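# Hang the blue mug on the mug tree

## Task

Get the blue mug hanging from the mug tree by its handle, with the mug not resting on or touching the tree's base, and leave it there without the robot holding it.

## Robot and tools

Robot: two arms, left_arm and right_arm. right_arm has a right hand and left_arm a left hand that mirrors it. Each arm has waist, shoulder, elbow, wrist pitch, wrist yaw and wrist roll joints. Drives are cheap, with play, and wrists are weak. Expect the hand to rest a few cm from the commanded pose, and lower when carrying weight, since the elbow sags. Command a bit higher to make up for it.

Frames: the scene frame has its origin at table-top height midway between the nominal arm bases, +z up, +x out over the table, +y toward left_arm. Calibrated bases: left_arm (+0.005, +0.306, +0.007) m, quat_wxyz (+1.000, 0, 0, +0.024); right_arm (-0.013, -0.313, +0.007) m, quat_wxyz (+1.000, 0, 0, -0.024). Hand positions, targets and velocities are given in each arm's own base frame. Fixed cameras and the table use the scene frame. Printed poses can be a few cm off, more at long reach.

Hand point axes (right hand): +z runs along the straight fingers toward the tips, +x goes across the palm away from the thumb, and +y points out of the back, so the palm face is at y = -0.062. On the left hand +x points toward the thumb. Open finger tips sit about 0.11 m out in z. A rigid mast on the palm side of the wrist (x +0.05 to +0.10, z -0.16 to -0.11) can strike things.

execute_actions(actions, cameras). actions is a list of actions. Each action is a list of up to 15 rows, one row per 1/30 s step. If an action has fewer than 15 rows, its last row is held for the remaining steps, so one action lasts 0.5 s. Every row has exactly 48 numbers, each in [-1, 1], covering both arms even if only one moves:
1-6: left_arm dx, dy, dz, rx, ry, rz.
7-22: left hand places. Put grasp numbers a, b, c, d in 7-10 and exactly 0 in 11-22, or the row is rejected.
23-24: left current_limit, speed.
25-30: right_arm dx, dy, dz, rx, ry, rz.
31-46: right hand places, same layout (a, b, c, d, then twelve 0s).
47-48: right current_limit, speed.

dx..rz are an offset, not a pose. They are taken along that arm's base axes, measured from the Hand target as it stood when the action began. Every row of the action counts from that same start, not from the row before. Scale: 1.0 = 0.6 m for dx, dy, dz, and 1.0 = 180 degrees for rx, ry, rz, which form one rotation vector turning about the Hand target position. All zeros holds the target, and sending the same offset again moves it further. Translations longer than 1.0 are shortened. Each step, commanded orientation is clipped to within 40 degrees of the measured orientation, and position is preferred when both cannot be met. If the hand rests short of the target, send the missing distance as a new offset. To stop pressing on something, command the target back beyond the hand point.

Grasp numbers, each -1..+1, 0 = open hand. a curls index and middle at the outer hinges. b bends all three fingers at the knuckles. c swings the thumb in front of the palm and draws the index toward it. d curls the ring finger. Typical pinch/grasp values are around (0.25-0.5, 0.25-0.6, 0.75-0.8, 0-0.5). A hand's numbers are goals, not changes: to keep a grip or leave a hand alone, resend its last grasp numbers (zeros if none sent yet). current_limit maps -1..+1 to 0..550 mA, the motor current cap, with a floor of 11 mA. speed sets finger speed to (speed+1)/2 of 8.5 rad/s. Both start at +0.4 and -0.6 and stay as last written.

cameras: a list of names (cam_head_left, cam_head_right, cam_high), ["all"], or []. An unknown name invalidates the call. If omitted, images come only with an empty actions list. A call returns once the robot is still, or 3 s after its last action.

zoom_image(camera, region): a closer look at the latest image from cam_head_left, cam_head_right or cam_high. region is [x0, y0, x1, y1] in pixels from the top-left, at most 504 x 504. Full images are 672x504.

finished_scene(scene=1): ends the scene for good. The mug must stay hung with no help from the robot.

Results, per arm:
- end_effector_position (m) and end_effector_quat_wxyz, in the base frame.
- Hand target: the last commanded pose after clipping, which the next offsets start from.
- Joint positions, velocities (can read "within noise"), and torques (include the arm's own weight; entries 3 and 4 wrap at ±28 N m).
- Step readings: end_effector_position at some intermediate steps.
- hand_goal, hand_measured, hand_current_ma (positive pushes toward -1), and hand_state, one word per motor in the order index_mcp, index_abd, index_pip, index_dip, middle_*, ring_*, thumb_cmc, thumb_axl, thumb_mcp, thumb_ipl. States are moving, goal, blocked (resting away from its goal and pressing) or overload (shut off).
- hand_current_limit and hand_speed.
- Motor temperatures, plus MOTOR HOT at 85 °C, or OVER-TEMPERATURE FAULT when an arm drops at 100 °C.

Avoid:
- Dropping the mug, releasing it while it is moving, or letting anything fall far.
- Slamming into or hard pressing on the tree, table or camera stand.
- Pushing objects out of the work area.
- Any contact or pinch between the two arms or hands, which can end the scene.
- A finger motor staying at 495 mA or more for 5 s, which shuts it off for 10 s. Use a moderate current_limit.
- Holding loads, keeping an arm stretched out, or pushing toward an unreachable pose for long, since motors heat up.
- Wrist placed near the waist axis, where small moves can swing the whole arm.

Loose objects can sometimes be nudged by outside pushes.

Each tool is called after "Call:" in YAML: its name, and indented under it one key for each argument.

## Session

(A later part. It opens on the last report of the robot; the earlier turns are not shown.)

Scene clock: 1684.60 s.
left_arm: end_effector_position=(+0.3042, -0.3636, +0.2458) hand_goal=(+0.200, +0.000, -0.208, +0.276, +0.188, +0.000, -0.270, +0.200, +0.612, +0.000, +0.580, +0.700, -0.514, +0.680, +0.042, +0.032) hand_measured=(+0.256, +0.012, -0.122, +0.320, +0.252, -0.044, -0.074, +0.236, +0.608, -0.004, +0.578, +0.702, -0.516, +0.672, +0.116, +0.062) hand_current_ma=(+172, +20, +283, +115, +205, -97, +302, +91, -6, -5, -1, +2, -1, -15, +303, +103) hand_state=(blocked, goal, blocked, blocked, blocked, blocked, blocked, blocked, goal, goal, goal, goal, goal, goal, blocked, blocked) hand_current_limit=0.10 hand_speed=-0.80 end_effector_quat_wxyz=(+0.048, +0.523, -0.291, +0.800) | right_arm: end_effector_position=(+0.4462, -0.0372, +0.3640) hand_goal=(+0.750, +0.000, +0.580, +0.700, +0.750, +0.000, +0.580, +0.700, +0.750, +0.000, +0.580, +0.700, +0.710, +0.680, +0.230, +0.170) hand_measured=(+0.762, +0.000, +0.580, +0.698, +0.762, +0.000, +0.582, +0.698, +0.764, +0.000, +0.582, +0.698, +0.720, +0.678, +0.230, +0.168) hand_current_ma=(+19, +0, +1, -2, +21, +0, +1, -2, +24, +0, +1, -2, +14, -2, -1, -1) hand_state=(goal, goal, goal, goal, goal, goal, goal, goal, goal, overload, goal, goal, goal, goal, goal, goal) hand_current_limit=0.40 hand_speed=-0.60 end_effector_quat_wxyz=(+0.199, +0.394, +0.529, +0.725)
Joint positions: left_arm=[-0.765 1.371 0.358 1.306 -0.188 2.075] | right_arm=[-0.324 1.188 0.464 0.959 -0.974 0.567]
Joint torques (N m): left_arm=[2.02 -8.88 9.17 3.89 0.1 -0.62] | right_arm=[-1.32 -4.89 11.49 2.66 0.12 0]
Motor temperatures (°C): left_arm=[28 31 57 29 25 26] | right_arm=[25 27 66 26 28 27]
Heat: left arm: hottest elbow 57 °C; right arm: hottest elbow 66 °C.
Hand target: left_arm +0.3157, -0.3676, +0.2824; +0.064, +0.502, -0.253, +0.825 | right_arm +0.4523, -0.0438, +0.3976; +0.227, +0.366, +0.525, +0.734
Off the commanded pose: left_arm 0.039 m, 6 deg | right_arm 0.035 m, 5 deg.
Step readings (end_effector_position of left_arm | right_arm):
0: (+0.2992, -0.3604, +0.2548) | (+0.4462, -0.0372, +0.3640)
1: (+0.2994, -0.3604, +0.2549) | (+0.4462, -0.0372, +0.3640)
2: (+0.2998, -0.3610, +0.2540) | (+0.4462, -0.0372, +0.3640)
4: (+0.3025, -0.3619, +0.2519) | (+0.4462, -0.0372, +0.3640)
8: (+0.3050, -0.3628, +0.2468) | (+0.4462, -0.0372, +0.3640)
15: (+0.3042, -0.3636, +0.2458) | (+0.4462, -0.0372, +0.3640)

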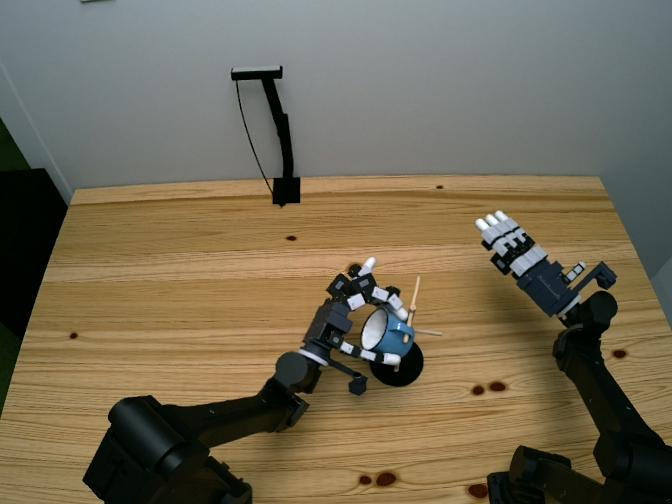

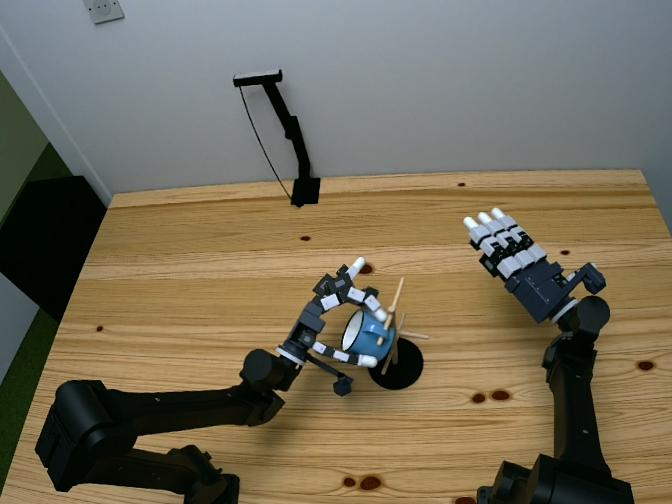

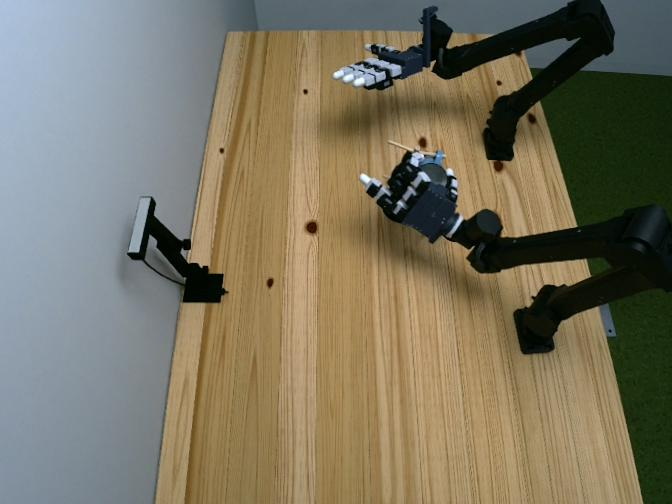

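Call:
execute_actions:
  actions:
    - [[0,0,-0.01,0,0,0,0.5,0.25,0.75,0,0,0,0,0,0,0,0,0,0,0,0,0,0.1,-0.8,0,0,0,0,0,0,0,0,0,0,0,0,0,0,0,0,0,0,0,0,0,0,0.4,-0.6]]
  cameras: ["cam_head_left","cam_head_right","cam_high"]

Call:
zoom_image:
  camera: "cam_head_left"
  region: [360, 270, 450, 360]

Call:
zoom_image:
  camera: "cam_head_right"
  region: [335, 270, 435, 370]

Call:
zoom_image:
  camera: "cam_high"
  region: [385, 130, 475, 220]

Scene clock: 1699.90 s.
left_arm: end_effector_position=(+0.3056, -0.3649, +0.2383) hand_goal=(+0.200, +0.000, -0.208, +0.276, +0.188, +0.000, -0.270, +0.200, +0.612, +0.000, +0.580, +0.700, -0.514, +0.680, +0.042, +0.032) hand_measured=(+0.256, +0.012, -0.122, +0.320, +0.252, -0.044, -0.074, +0.236, +0.608, -0.004, +0.578, +0.702, -0.516, +0.672, +0.116, +0.062) hand_current_ma=(+172, +20, +283, +115, +205, -97, +302, +91, -6, -5, -1, +2, -1, -15, +303, +103) hand_state=(blocked, goal, blocked, blocked, blocked, blocked, blocked, blocked, goal, goal, goal, goal, goal, goal, blocked, blocked) hand_current_limit=0.10 hand_speed=-0.80 end_effector_quat_wxyz=(+0.047, +0.526, -0.294, +0.796) | right_arm: end_effector_position=(+0.4462, -0.0372, +0.3640) hand_goal=(+0.750, +0.000, +0.580, +0.700, +0.750, +0.000, +0.580, +0.700, +0.750, +0.000, +0.580, +0.700, +0.710, +0.680, +0.230, +0.170) hand_measured=(+0.762, +0.000, +0.580, +0.698, +0.762, +0.000, +0.582, +0.698, +0.764, +0.000, +0.582, +0.698, +0.720, +0.678, +0.230, +0.168) hand_current_ma=(+19, +0, +1, -2, +21, +0, +1, -2, +24, +0, +1, -2, +14, -2, -1, -1) hand_state=(goal, goal, goal, goal, goal, goal, goal, goal, goal, overload, goal, goal, goal, goal, goal, goal) hand_current_limit=0.40 hand_speed=-0.60 end_effector_quat_wxyz=(+0.199, +0.394, +0.529, +0.725)
Joint positions: left_arm=[-0.765 1.394 0.358 1.318 -0.188 2.075] | right_arm=[-0.324 1.188 0.464 0.959 -0.974 0.567]
Joint torques (N m): left_arm=[2.02 -9 8.66 4.57 0.1 -0.62] | right_arm=[-1.32 -4.89 11.47 2.71 0.12 -0.01]
Motor temperatures (°C): left_arm=[28 30 57 29 25 26] | right_arm=[25 27 66 26 28 27]
Heat: left arm: hottest elbow 57 °C; right arm: hottest elbow 66 °C.
Hand target: left_arm +0.3157, -0.3676, +0.2765; +0.064, +0.501, -0.253, +0.825 | right_arm +0.4523, -0.0438, +0.3976; +0.227, +0.366, +0.525, +0.734
Off the commanded pose: left_arm 0.040 m, 7 deg | right_arm 0.035 m, 5 deg.
Step readings (end_effector_position of left_arm | right_arm):
0: (+0.3042, -0.3636, +0.2458) | (+0.4462, -0.0372, +0.3640)
1: (+0.3042, -0.3636, +0.2457) | (+0.4462, -0.0372, +0.3640)
2: (+0.3042, -0.3636, +0.2457) | (+0.4462, -0.0372, +0.3640)
4: (+0.3048, -0.3642, +0.2430) | (+0.4462, -0.0372, +0.3640)
8: (+0.3056, -0.3649, +0.2385) | (+0.4462, -0.0372, +0.3640)
15: (+0.3056, -0.3649, +0.2383) | (+0.4462, -0.0372, +0.3640)

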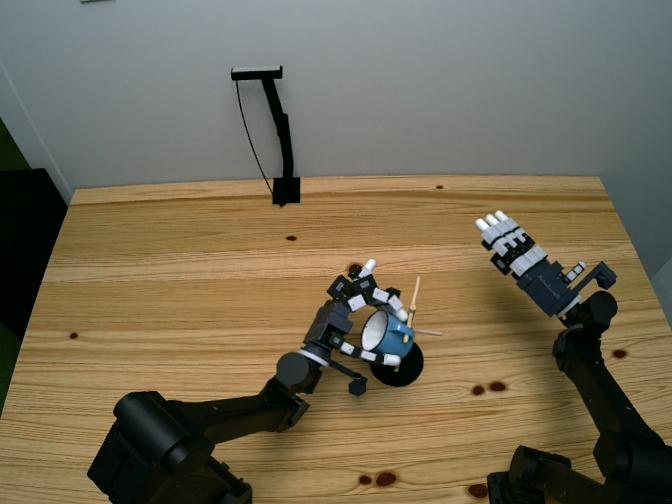

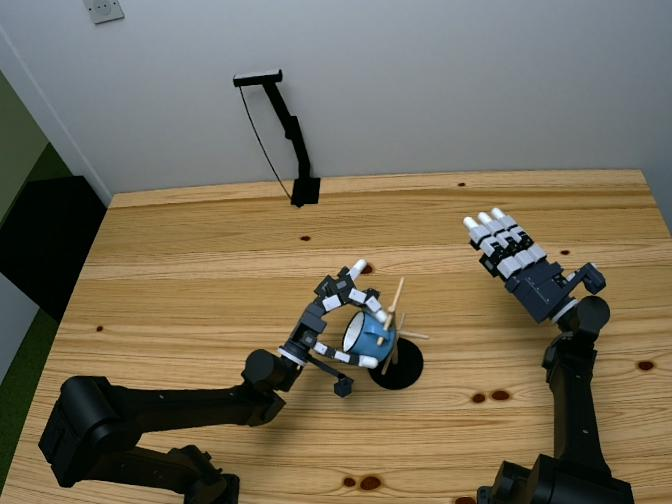

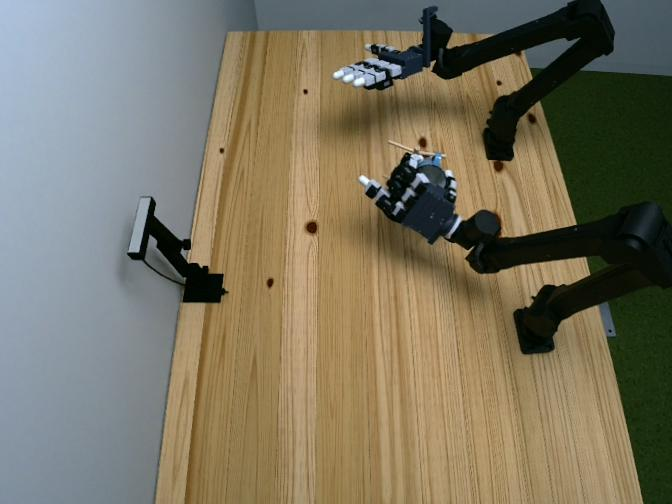

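Scaled by 5.600 from the camera's 672x504 image, which has a finer 960x720 frame.

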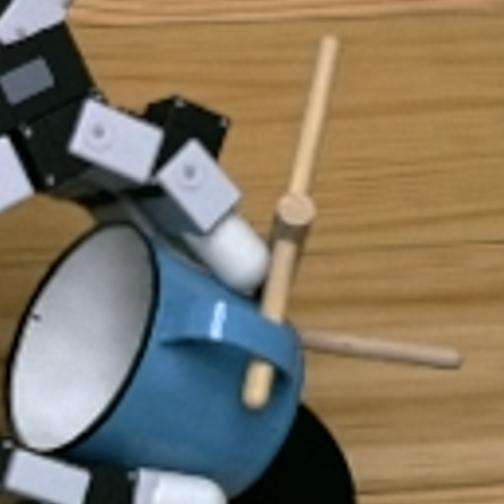

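Scaled by 5.040 from the camera's 672x504 image, which has a finer 960x720 frame.

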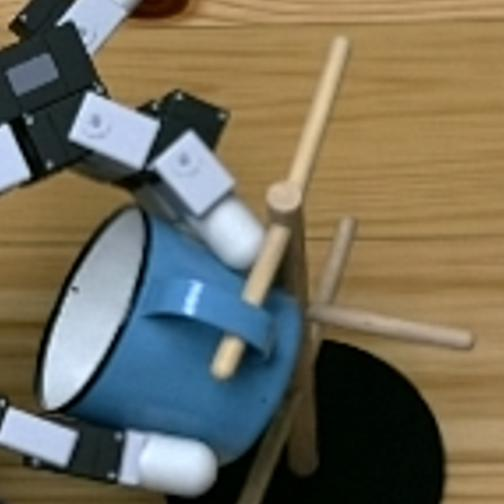

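Scaled by 5.600 from the camera's 672x504 image, which has a finer 960x720 frame.

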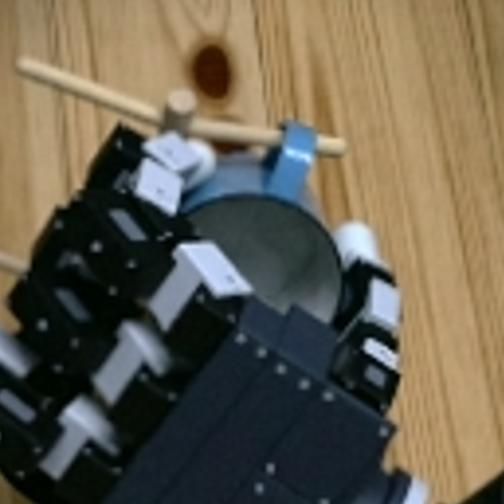

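Call:
zoom_image:
  camera: "cam_head_left"
  region: [385, 310, 425, 350]

Call:
zoom_image:
  camera: "cam_head_right"
  region: [360, 310, 400, 350]

Call:
zoom_image:
  camera: "cam_high"
  region: [415, 140, 455, 180]

Scaled by 12.600 from the camera's 672x504 image, which has a finer 960x720 frame.

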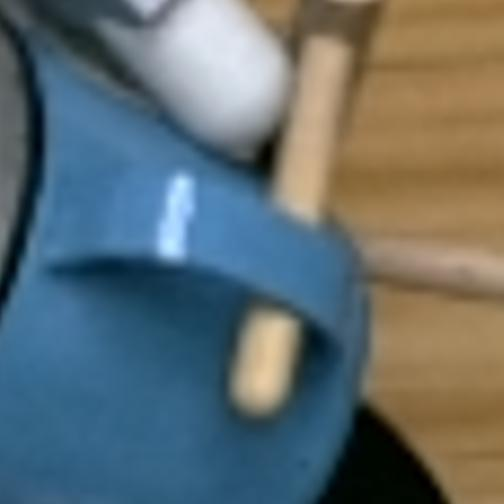

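Scaled by 12.600 from the camera's 672x504 image, which has a finer 960x720 frame.

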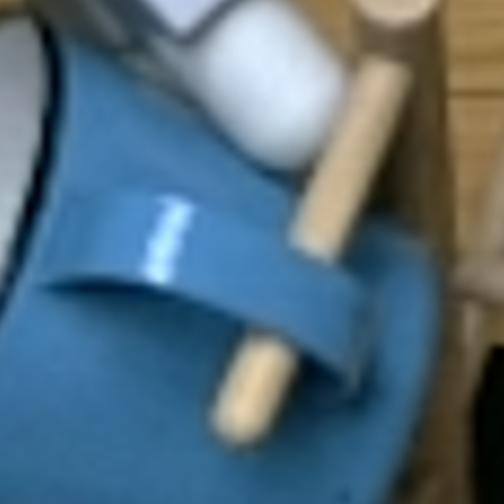

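Scaled by 12.600 from the camera's 672x504 image, which has a finer 960x720 frame.

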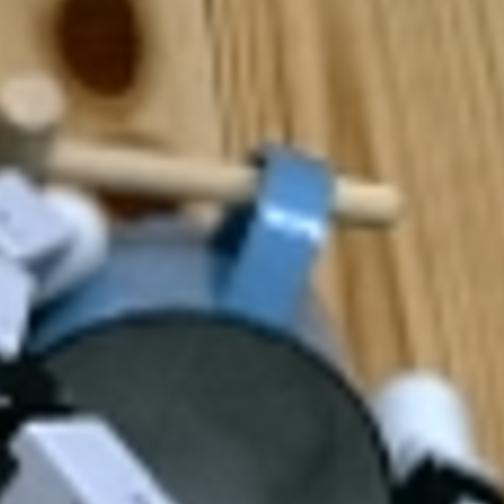

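Call:
execute_actions:
  actions:
    - [[0,0,-0.008,0,0,0,0.5,0.25,0.75,0,0,0,0,0,0,0,0,0,0,0,0,0,0.1,-0.8,0,0,0,0,0,0,0,0,0,0,0,0,0,0,0,0,0,0,0,0,0,0,0.4,-0.6]]
  cameras: ["cam_head_left","cam_head_right","cam_high"]

Call:
zoom_image:
  camera: "cam_head_left"
  region: [385, 310, 425, 350]

Call:
zoom_image:
  camera: "cam_head_right"
  region: [360, 310, 400, 350]

Call:
zoom_image:
  camera: "cam_high"
  region: [415, 140, 455, 180]

Scene clock: 1713.53 s.
left_arm: end_effector_position=(+0.3056, -0.3653, +0.2379) hand_goal=(+0.200, +0.000, -0.208, +0.276, +0.188, +0.000, -0.270, +0.200, +0.612, +0.000, +0.580, +0.700, -0.514, +0.680, +0.042, +0.032) hand_measured=(+0.256, +0.012, -0.122, +0.320, +0.252, -0.044, -0.076, +0.236, +0.608, -0.004, +0.578, +0.702, -0.512, +0.672, +0.116, +0.062) hand_current_ma=(+172, +20, +283, +115, +205, -97, +303, +91, -6, -5, -1, +2, +2, -15, +302, +103) hand_state=(blocked, goal, blocked, blocked, blocked, blocked, blocked, blocked, goal, goal, goal, goal, goal, goal, blocked, blocked) hand_current_limit=0.10 hand_speed=-0.80 end_effector_quat_wxyz=(+0.048, +0.523, -0.292, +0.799) | right_arm: end_effector_position=(+0.4462, -0.0372, +0.3640) hand_goal=(+0.750, +0.000, +0.580, +0.700, +0.750, +0.000, +0.580, +0.700, +0.750, +0.000, +0.580, +0.700, +0.710, +0.680, +0.230, +0.170) hand_measured=(+0.762, +0.000, +0.580, +0.698, +0.762, +0.000, +0.582, +0.698, +0.764, +0.000, +0.582, +0.698, +0.720, +0.678, +0.230, +0.168) hand_current_ma=(+19, +0, +1, -2, +21, +0, +1, -2, +24, +0, +1, -2, +14, -2, -1, -1) hand_state=(goal, goal, goal, goal, goal, goal, goal, goal, goal, overload, goal, goal, goal, goal, goal, goal) hand_current_limit=0.40 hand_speed=-0.60 end_effector_quat_wxyz=(+0.199, +0.394, +0.529, +0.725)
Joint positions: left_arm=[-0.765 1.41 0.358 1.344 -0.187 2.075] | right_arm=[-0.324 1.188 0.464 0.959 -0.974 0.567]
Joint torques (N m): left_arm=[2.02 -8.82 8.32 4.45 0.05 -0.61] | right_arm=[-1.38 -4.37 11.49 2.67 0.12 0.01]
Motor temperatures (°C): left_arm=[28 30 56 29 25 26] | right_arm=[25 27 66 26 28 27]
Heat: left arm: hottest elbow 56 °C; right arm: hottest elbow 66 °C.
Hand target: left_arm +0.3157, -0.3676, +0.2716; +0.064, +0.502, -0.253, +0.825 | right_arm +0.4523, -0.0438, +0.3976; +0.227, +0.366, +0.525, +0.734
Off the commanded pose: left_arm 0.035 m, 6 deg | right_arm 0.035 m, 5 deg.
Step readings (end_effector_position of left_arm | right_arm):
0: (+0.3056, -0.3649, +0.2383) | (+0.4462, -0.0372, +0.3640)
1: (+0.3056, -0.3649, +0.2386) | (+0.4462, -0.0372, +0.3640)
2: (+0.3055, -0.3649, +0.2392) | (+0.4462, -0.0372, +0.3640)
4: (+0.3057, -0.3650, +0.2384) | (+0.4462, -0.0372, +0.3640)
8: (+0.3056, -0.3653, +0.2379) | (+0.4462, -0.0372, +0.3640)
15: (+0.3056, -0.3653, +0.2379) | (+0.4462, -0.0372, +0.3640)

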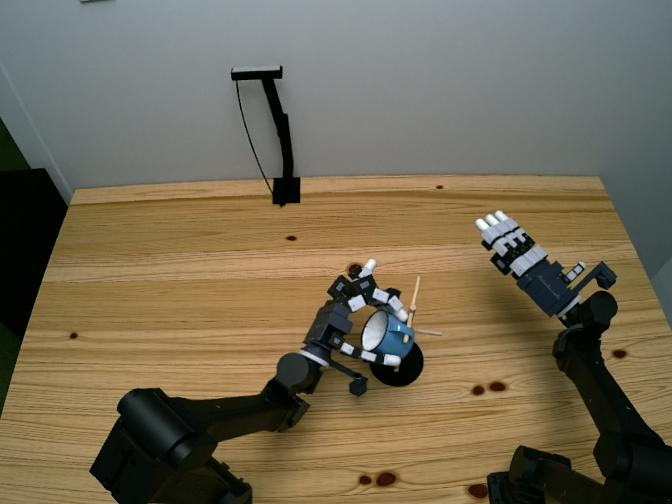

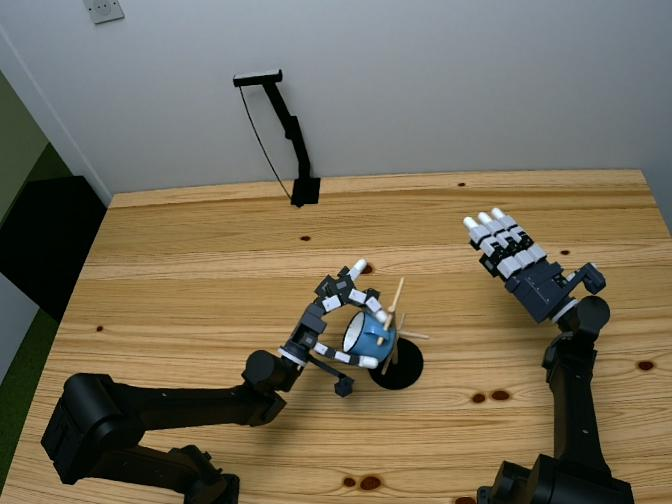

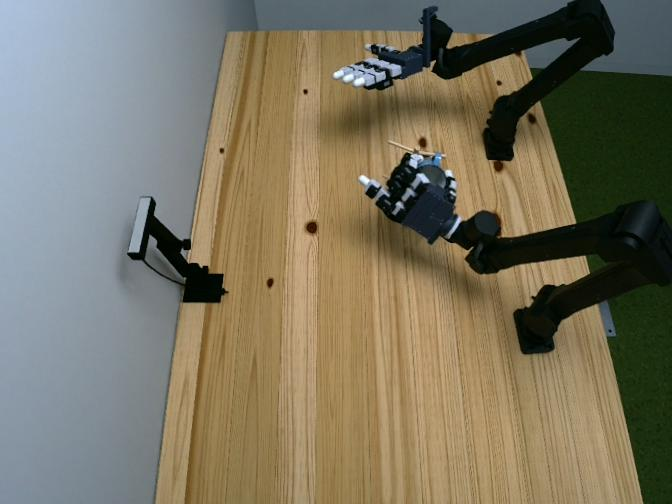

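Scaled by 12.600 from the camera's 672x504 image, which has a finer 960x720 frame.

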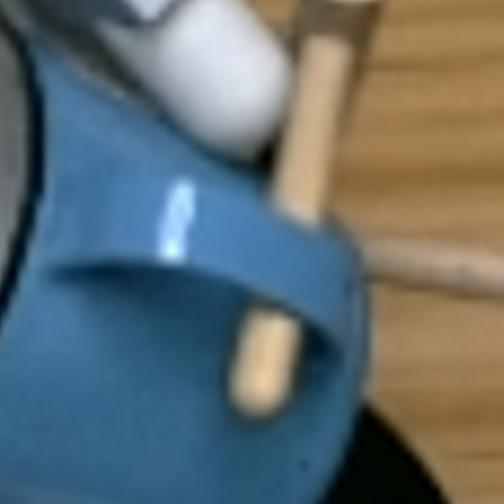

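Scaled by 12.600 from the camera's 672x504 image, which has a finer 960x720 frame.

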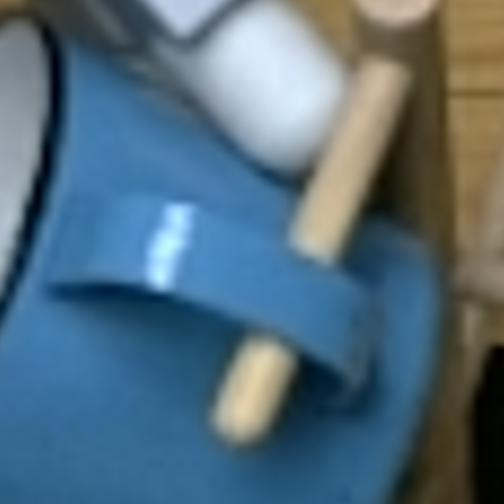

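Scaled by 12.600 from the camera's 672x504 image, which has a finer 960x720 frame.

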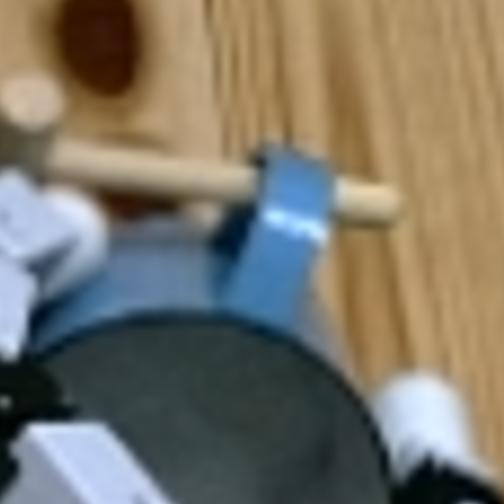

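Call:
execute_actions:
  actions:
    - [[0,0,0,0,0,0,0.4,0.21,0.75,0,0,0,0,0,0,0,0,0,0,0,0,0,0.1,-0.92,0,0,0,0,0,0,0,0,0,0,0,0,0,0,0,0,0,0,0,0,0,0,0.4,-0.6]]
  cameras: ["cam_head_left","cam_head_right","cam_high"]

Call:
zoom_image:
  camera: "cam_head_left"
  region: [350, 280, 420, 380]

Call:
zoom_image:
  camera: "cam_head_right"
  region: [335, 290, 425, 380]

Scene clock: 1741.30 s.
left_arm: end_effector_position=(+0.3052, -0.3651, +0.2395) hand_goal=(+0.244, +0.000, -0.130, +0.362, +0.282, +0.000, -0.102, +0.346, +0.662, +0.000, +0.580, +0.702, -0.524, +0.680, +0.042, +0.040) hand_measured=(+0.258, -0.004, -0.118, +0.368, +0.282, -0.020, -0.096, +0.344, +0.652, -0.004, +0.578, +0.702, -0.532, +0.672, +0.094, +0.064) hand_current_ma=(+31, -4, +21, +9, -1, -36, +9, -2, -17, -5, -1, +0, -13, -15, +208, +82) hand_state=(goal, goal, goal, goal, goal, blocked, goal, goal, goal, goal, goal, goal, goal, goal, blocked, blocked) hand_current_limit=0.10 hand_speed=-0.92 end_effector_quat_wxyz=(+0.051, +0.522, -0.290, +0.801) | right_arm: end_effector_position=(+0.4462, -0.0372, +0.3640) hand_goal=(+0.750, +0.000, +0.580, +0.700, +0.750, +0.000, +0.580, +0.700, +0.750, +0.000, +0.580, +0.700, +0.710, +0.680, +0.230, +0.170) hand_measured=(+0.762, +0.000, +0.580, +0.698, +0.762, +0.000, +0.582, +0.698, +0.764, +0.000, +0.582, +0.698, +0.720, +0.678, +0.230, +0.168) hand_current_ma=(+19, +0, +1, -2, +21, +0, +1, -2, +24, +0, +1, -2, +14, -2, -1, -1) hand_state=(goal, goal, goal, goal, goal, goal, goal, goal, goal, overload, goal, goal, goal, goal, goal, goal) hand_current_limit=0.40 hand_speed=-0.60 end_effector_quat_wxyz=(+0.199, +0.394, +0.529, +0.725)
Joint positions: left_arm=[-0.765 1.41 0.358 1.348 -0.187 2.071] | right_arm=[-0.324 1.188 0.464 0.959 -0.974 0.567]
Joint torques (N m): left_arm=[2.02 -8.76 8.35 4.26 0.02 -0.57] | right_arm=[-1.49 -4.78 11.49 2.65 0.11 -0.02]
Motor temperatures (°C): left_arm=[28 31 56 29 25 26] | right_arm=[25 27 67 26 28 27]
Heat: left arm: hottest elbow 56 °C; right arm: hottest elbow 67 °C.
Hand target: left_arm +0.3157, -0.3676, +0.2716; +0.064, +0.502, -0.253, +0.825 | right_arm +0.4523, -0.0438, +0.3976; +0.227, +0.366, +0.525, +0.734
Off the commanded pose: left_arm 0.034 m, 6 deg | right_arm 0.035 m, 5 deg.
Step readings (end_effector_position of left_arm | right_arm):
0: (+0.3056, -0.3653, +0.2379) | (+0.4462, -0.0372, +0.3640)
1: (+0.3056, -0.3653, +0.2379) | (+0.4462, -0.0372, +0.3640)
2: (+0.3056, -0.3653, +0.2379) | (+0.4462, -0.0372, +0.3640)
4: (+0.3056, -0.3653, +0.2379) | (+0.4462, -0.0372, +0.3640)
8: (+0.3055, -0.3652, +0.2384) | (+0.4462, -0.0372, +0.3640)
15: (+0.3052, -0.3651, +0.2395) | (+0.4462, -0.0372, +0.3640)

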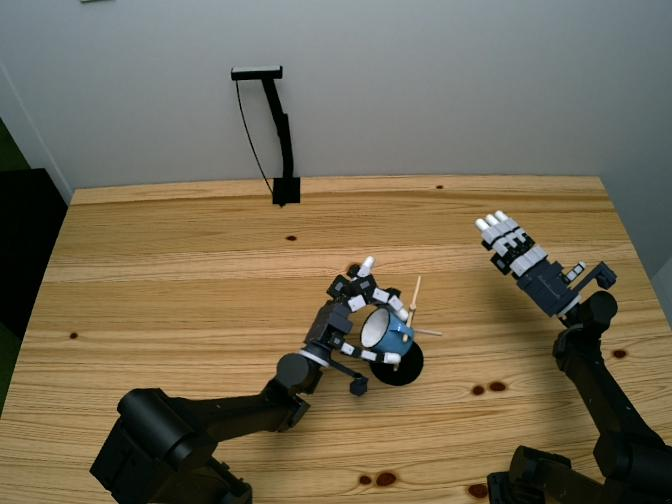

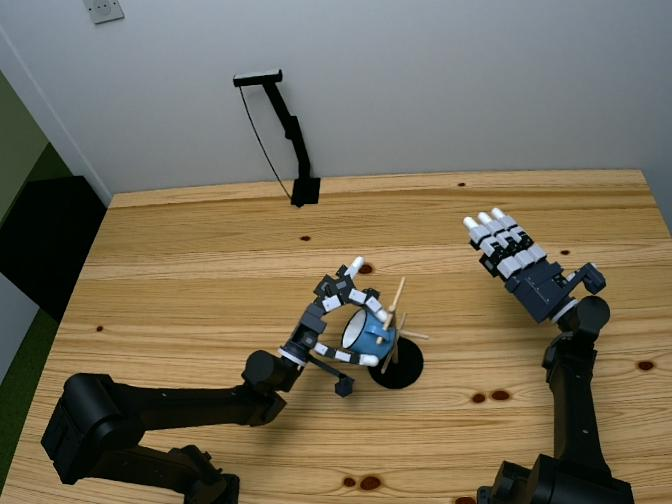

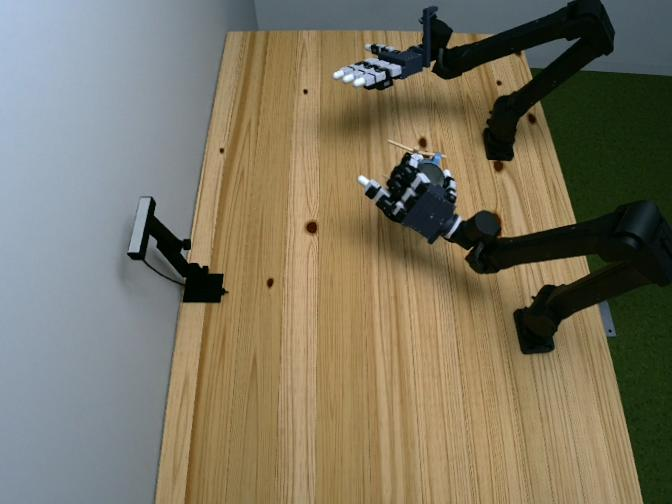

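Scaled by 5.040 from the camera's 672x504 image, which has a finer 960x720 frame.

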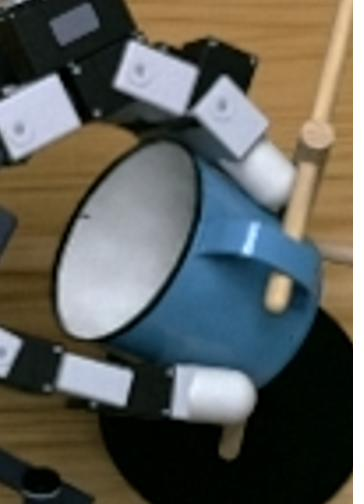

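Scaled by 5.600 from the camera's 672x504 image, which has a finer 960x720 frame.

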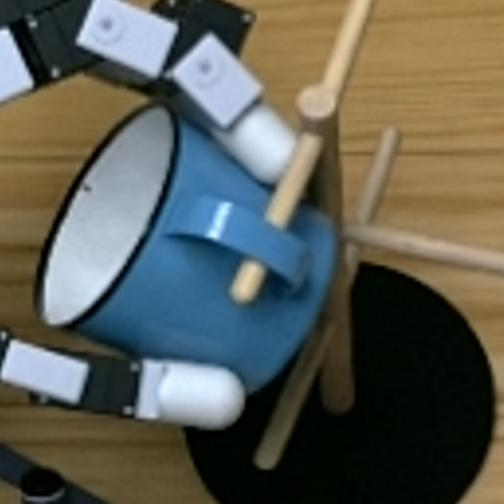

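Call:
execute_actions:
  actions:
    - [[0,0,0,0,0,0,0.34,0.185,0.75,0,0,0,0,0,0,0,0,0,0,0,0,0,0.1,-0.92,0,0,0,0,0,0,0,0,0,0,0,0,0,0,0,0,0,0,0,0,0,0,0.4,-0.6]]
  cameras: ["cam_head_left","cam_head_right","cam_high"]

Call:
zoom_image:
  camera: "cam_head_left"
  region: [350, 280, 420, 380]

Call:
zoom_image:
  camera: "cam_head_right"
  region: [335, 290, 425, 380]

Call:
zoom_image:
  camera: "cam_high"
  region: [385, 130, 475, 220]

Scene clock: 1746.73 s.
left_arm: end_effector_position=(+0.3055, -0.3650, +0.2395) hand_goal=(+0.272, +0.000, -0.082, +0.414, +0.342, +0.000, +0.000, +0.432, +0.694, +0.000, +0.580, +0.704, -0.530, +0.680, +0.042, +0.044) hand_measured=(+0.262, -0.012, -0.098, +0.398, +0.330, -0.010, -0.006, +0.430, +0.684, -0.004, +0.578, +0.702, -0.534, +0.676, +0.070, +0.060) hand_current_ma=(-17, -18, -30, -31, -22, -15, -7, -3, -16, -5, -1, -2, -4, -7, +91, +43) hand_state=(goal, goal, goal, goal, goal, goal, goal, goal, goal, goal, goal, goal, goal, goal, blocked, goal) hand_current_limit=0.10 hand_speed=-0.92 end_effector_quat_wxyz=(+0.050, +0.523, -0.289, +0.801) | right_arm: end_effector_position=(+0.4462, -0.0372, +0.3640) hand_goal=(+0.750, +0.000, +0.580, +0.700, +0.750, +0.000, +0.580, +0.700, +0.750, +0.000, +0.580, +0.700, +0.710, +0.680, +0.230, +0.170) hand_measured=(+0.762, +0.000, +0.580, +0.698, +0.762, +0.000, +0.582, +0.698, +0.764, +0.000, +0.582, +0.698, +0.720, +0.678, +0.230, +0.168) hand_current_ma=(+19, +0, +1, -2, +21, +0, +1, -2, +24, +0, +1, -2, +14, -2, -1, -1) hand_state=(goal, goal, goal, goal, goal, goal, goal, goal, goal, overload, goal, goal, goal, goal, goal, goal) hand_current_limit=0.40 hand_speed=-0.60 end_effector_quat_wxyz=(+0.199, +0.394, +0.529, +0.725)
Joint positions: left_arm=[-0.765 1.41 0.358 1.348 -0.188 2.071] | right_arm=[-0.324 1.188 0.464 0.959 -0.974 0.567]
Joint torques (N m): left_arm=[2.08 -8.82 8.34 4.25 0.02 -0.55] | right_arm=[-1.44 -4.78 11.4 2.69 0.11 0]
Motor temperatures (°C): left_arm=[28 31 55 29 25 26] | right_arm=[25 27 67 26 28 27]
Heat: left arm: hottest elbow 55 °C; right arm: hottest elbow 67 °C.
Hand target: left_arm +0.3157, -0.3676, +0.2717; +0.064, +0.501, -0.253, +0.825 | right_arm +0.4523, -0.0438, +0.3976; +0.227, +0.366, +0.525, +0.734
Off the commanded pose: left_arm 0.034 m, 6 deg | right_arm 0.035 m, 5 deg.
Step readings (end_effector_position of left_arm | right_arm):
0: (+0.3052, -0.3651, +0.2395) | (+0.4462, -0.0372, +0.3640)
1: (+0.3052, -0.3651, +0.2395) | (+0.4462, -0.0372, +0.3640)
2: (+0.3052, -0.3651, +0.2395) | (+0.4462, -0.0372, +0.3640)
4: (+0.3052, -0.3651, +0.2395) | (+0.4462, -0.0372, +0.3640)
8: (+0.3057, -0.3648, +0.2395) | (+0.4462, -0.0372, +0.3640)
15: (+0.3055, -0.3650, +0.2395) | (+0.4462, -0.0372, +0.3640)

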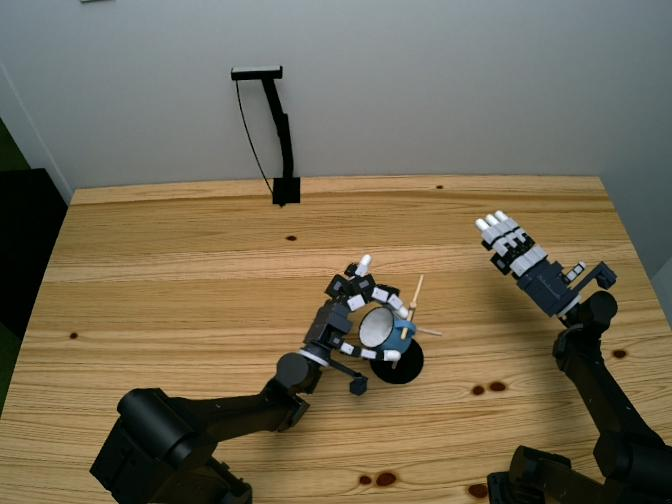

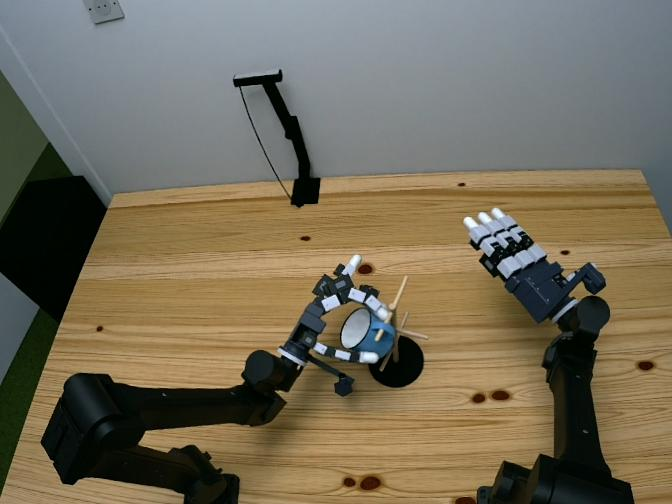

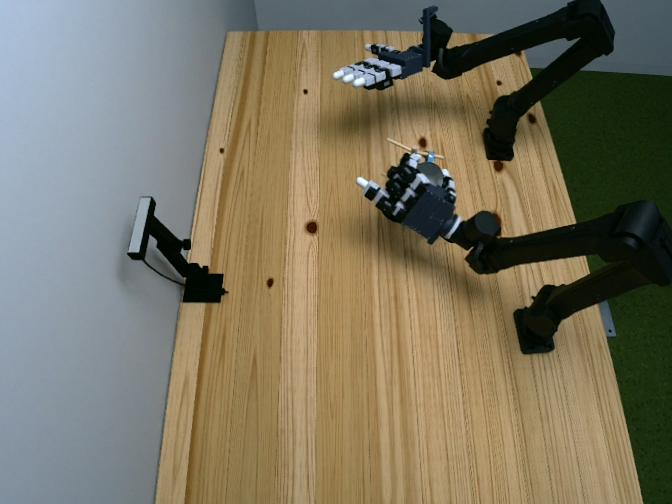

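Scaled by 5.040 from the camera's 672x504 image, which has a finer 960x720 frame.

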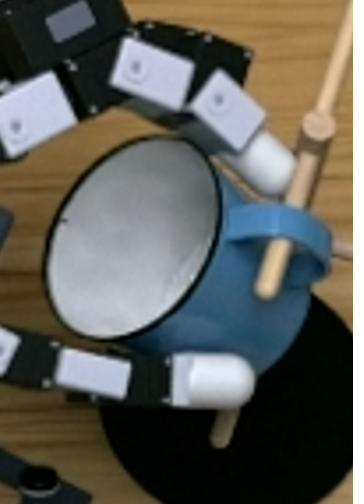

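Scaled by 5.600 from the camera's 672x504 image, which has a finer 960x720 frame.

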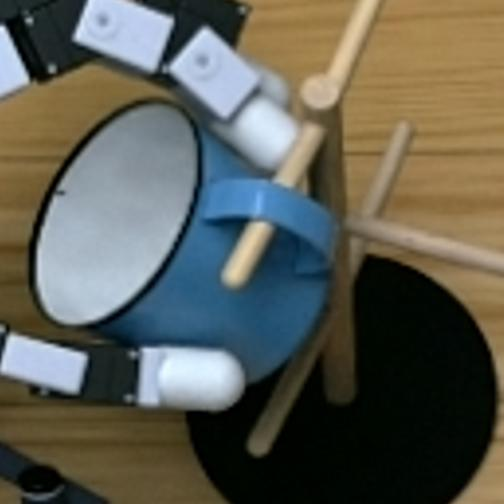

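Scaled by 5.600 from the camera's 672x504 image, which has a finer 960x720 frame.

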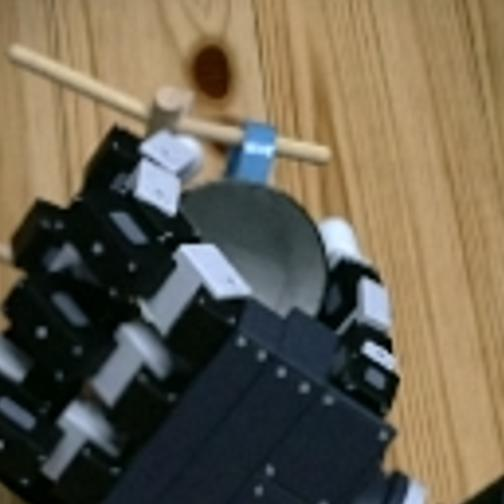

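Call:
execute_actions:
  actions:
    - [[0,0,0,0,0,0,0.28,0.15,0.75,0,0,0,0,0,0,0,0,0,0,0,0,0,0.1,-0.92,0,0,0,0,0,0,0,0,0,0,0,0,0,0,0,0,0,0,0,0,0,0,0.4,-0.6]]
  cameras: ["cam_head_left","cam_head_right","cam_high"]

Call:
zoom_image:
  camera: "cam_head_left"
  region: [350, 280, 420, 380]

Call:
zoom_image:
  camera: "cam_head_right"
  region: [335, 290, 425, 380]

Call:
zoom_image:
  camera: "cam_high"
  region: [385, 130, 475, 220]

Scene clock: 1753.63 s.
left_arm: end_effector_position=(+0.3077, -0.3638, +0.2423) hand_goal=(+0.314, +0.000, -0.040, +0.464, +0.418, +0.000, +0.102, +0.520, +0.740, +0.000, +0.580, +0.702, -0.536, +0.680, +0.042, +0.046) hand_measured=(+0.300, -0.012, -0.048, +0.458, +0.406, -0.010, +0.096, +0.518, +0.732, -0.004, +0.578, +0.702, -0.542, +0.676, +0.046, +0.050) hand_current_ma=(-28, -18, -14, -9, -21, -15, -8, -4, -15, -5, -1, +0, -8, -5, +9, +6) hand_state=(goal, goal, goal, goal, goal, goal, goal, goal, goal, goal, goal, goal, goal, goal, goal, goal) hand_current_limit=0.10 hand_speed=-0.92 end_effector_quat_wxyz=(+0.051, +0.524, -0.281, +0.802) | right_arm: end_effector_position=(+0.4462, -0.0372, +0.3640) hand_goal=(+0.750, +0.000, +0.580, +0.700, +0.750, +0.000, +0.580, +0.700, +0.750, +0.000, +0.580, +0.700, +0.710, +0.680, +0.230, +0.170) hand_measured=(+0.762, +0.000, +0.580, +0.698, +0.762, +0.000, +0.582, +0.698, +0.764, +0.000, +0.582, +0.698, +0.720, +0.678, +0.230, +0.168) hand_current_ma=(+19, +0, +1, -2, +21, +0, +1, -2, +24, +0, +1, -2, +14, -2, -1, -1) hand_state=(goal, goal, goal, goal, goal, goal, goal, goal, goal, overload, goal, goal, goal, goal, goal, goal) hand_current_limit=0.40 hand_speed=-0.60 end_effector_quat_wxyz=(+0.199, +0.394, +0.529, +0.725)
Joint positions: left_arm=[-0.763 1.412 0.36 1.355 -0.199 2.061] | right_arm=[-0.324 1.188 0.464 0.959 -0.974 0.567]
Joint torques (N m): left_arm=[1.85 -8.88 8.21 4 0.03 -0.44] | right_arm=[-1.32 -4.54 11.51 2.74 0.11 0]
Motor temperatures (°C): left_arm=[28 31 55 29 25 26] | right_arm=[25 27 67 26 28 27]
Heat: left arm: hottest elbow 55 °C; right arm: hottest elbow 67 °C.
Hand target: left_arm +0.3157, -0.3675, +0.2717; +0.064, +0.501, -0.253, +0.825 | right_arm +0.4523, -0.0438, +0.3976; +0.227, +0.366, +0.525, +0.734
Off the commanded pose: left_arm 0.031 m, 5 deg | right_arm 0.035 m, 5 deg.
Step readings (end_effector_position of left_arm | right_arm):
0: (+0.3055, -0.3650, +0.2395) | (+0.4462, -0.0372, +0.3640)
1: (+0.3055, -0.3650, +0.2395) | (+0.4462, -0.0372, +0.3640)
2: (+0.3055, -0.3650, +0.2395) | (+0.4462, -0.0372, +0.3640)
4: (+0.3052, -0.3651, +0.2395) | (+0.4462, -0.0372, +0.3640)
8: (+0.3055, -0.3650, +0.2393) | (+0.4462, -0.0372, +0.3640)
15: (+0.3078, -0.3638, +0.2422) | (+0.4462, -0.0372, +0.3640)

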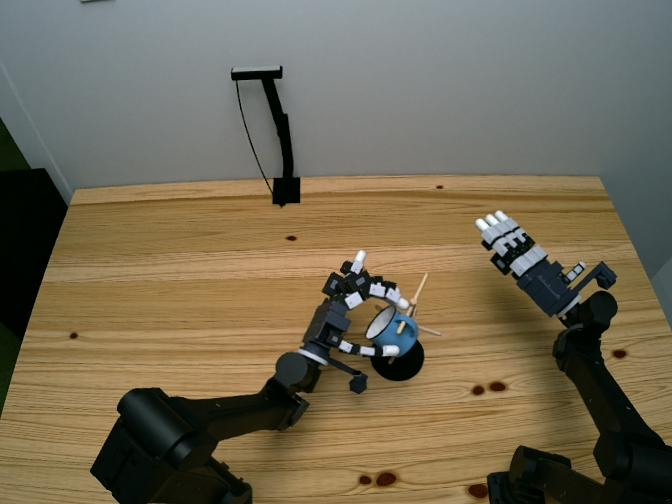

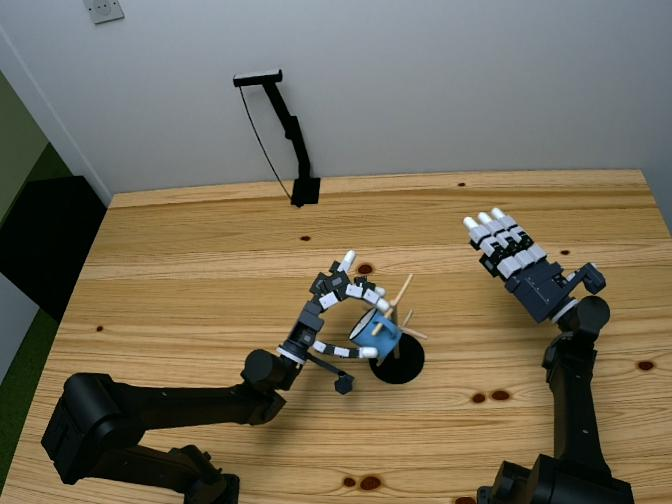

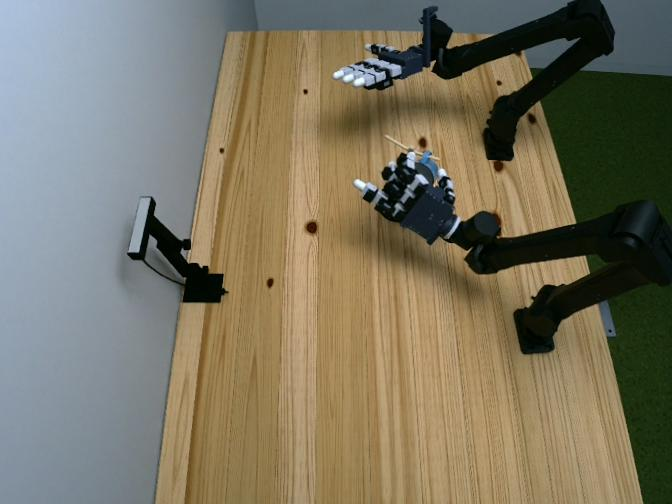

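Scaled by 5.040 from the camera's 672x504 image, which has a finer 960x720 frame.

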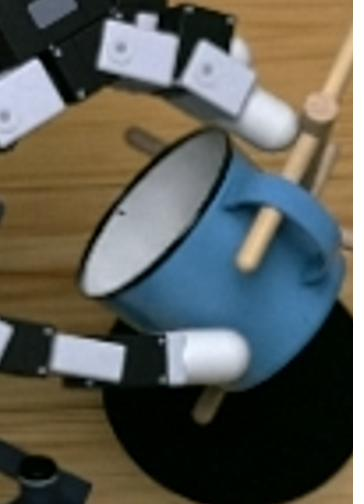

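Scaled by 5.600 from the camera's 672x504 image, which has a finer 960x720 frame.

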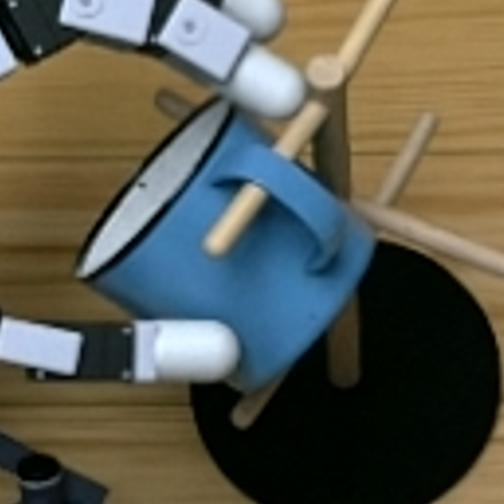

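Scaled by 5.600 from the camera's 672x504 image, which has a finer 960x720 frame.

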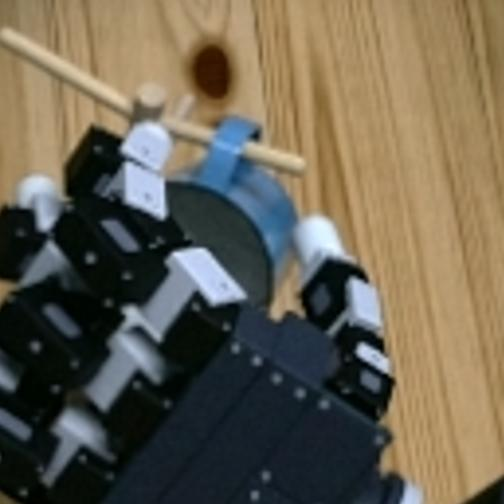

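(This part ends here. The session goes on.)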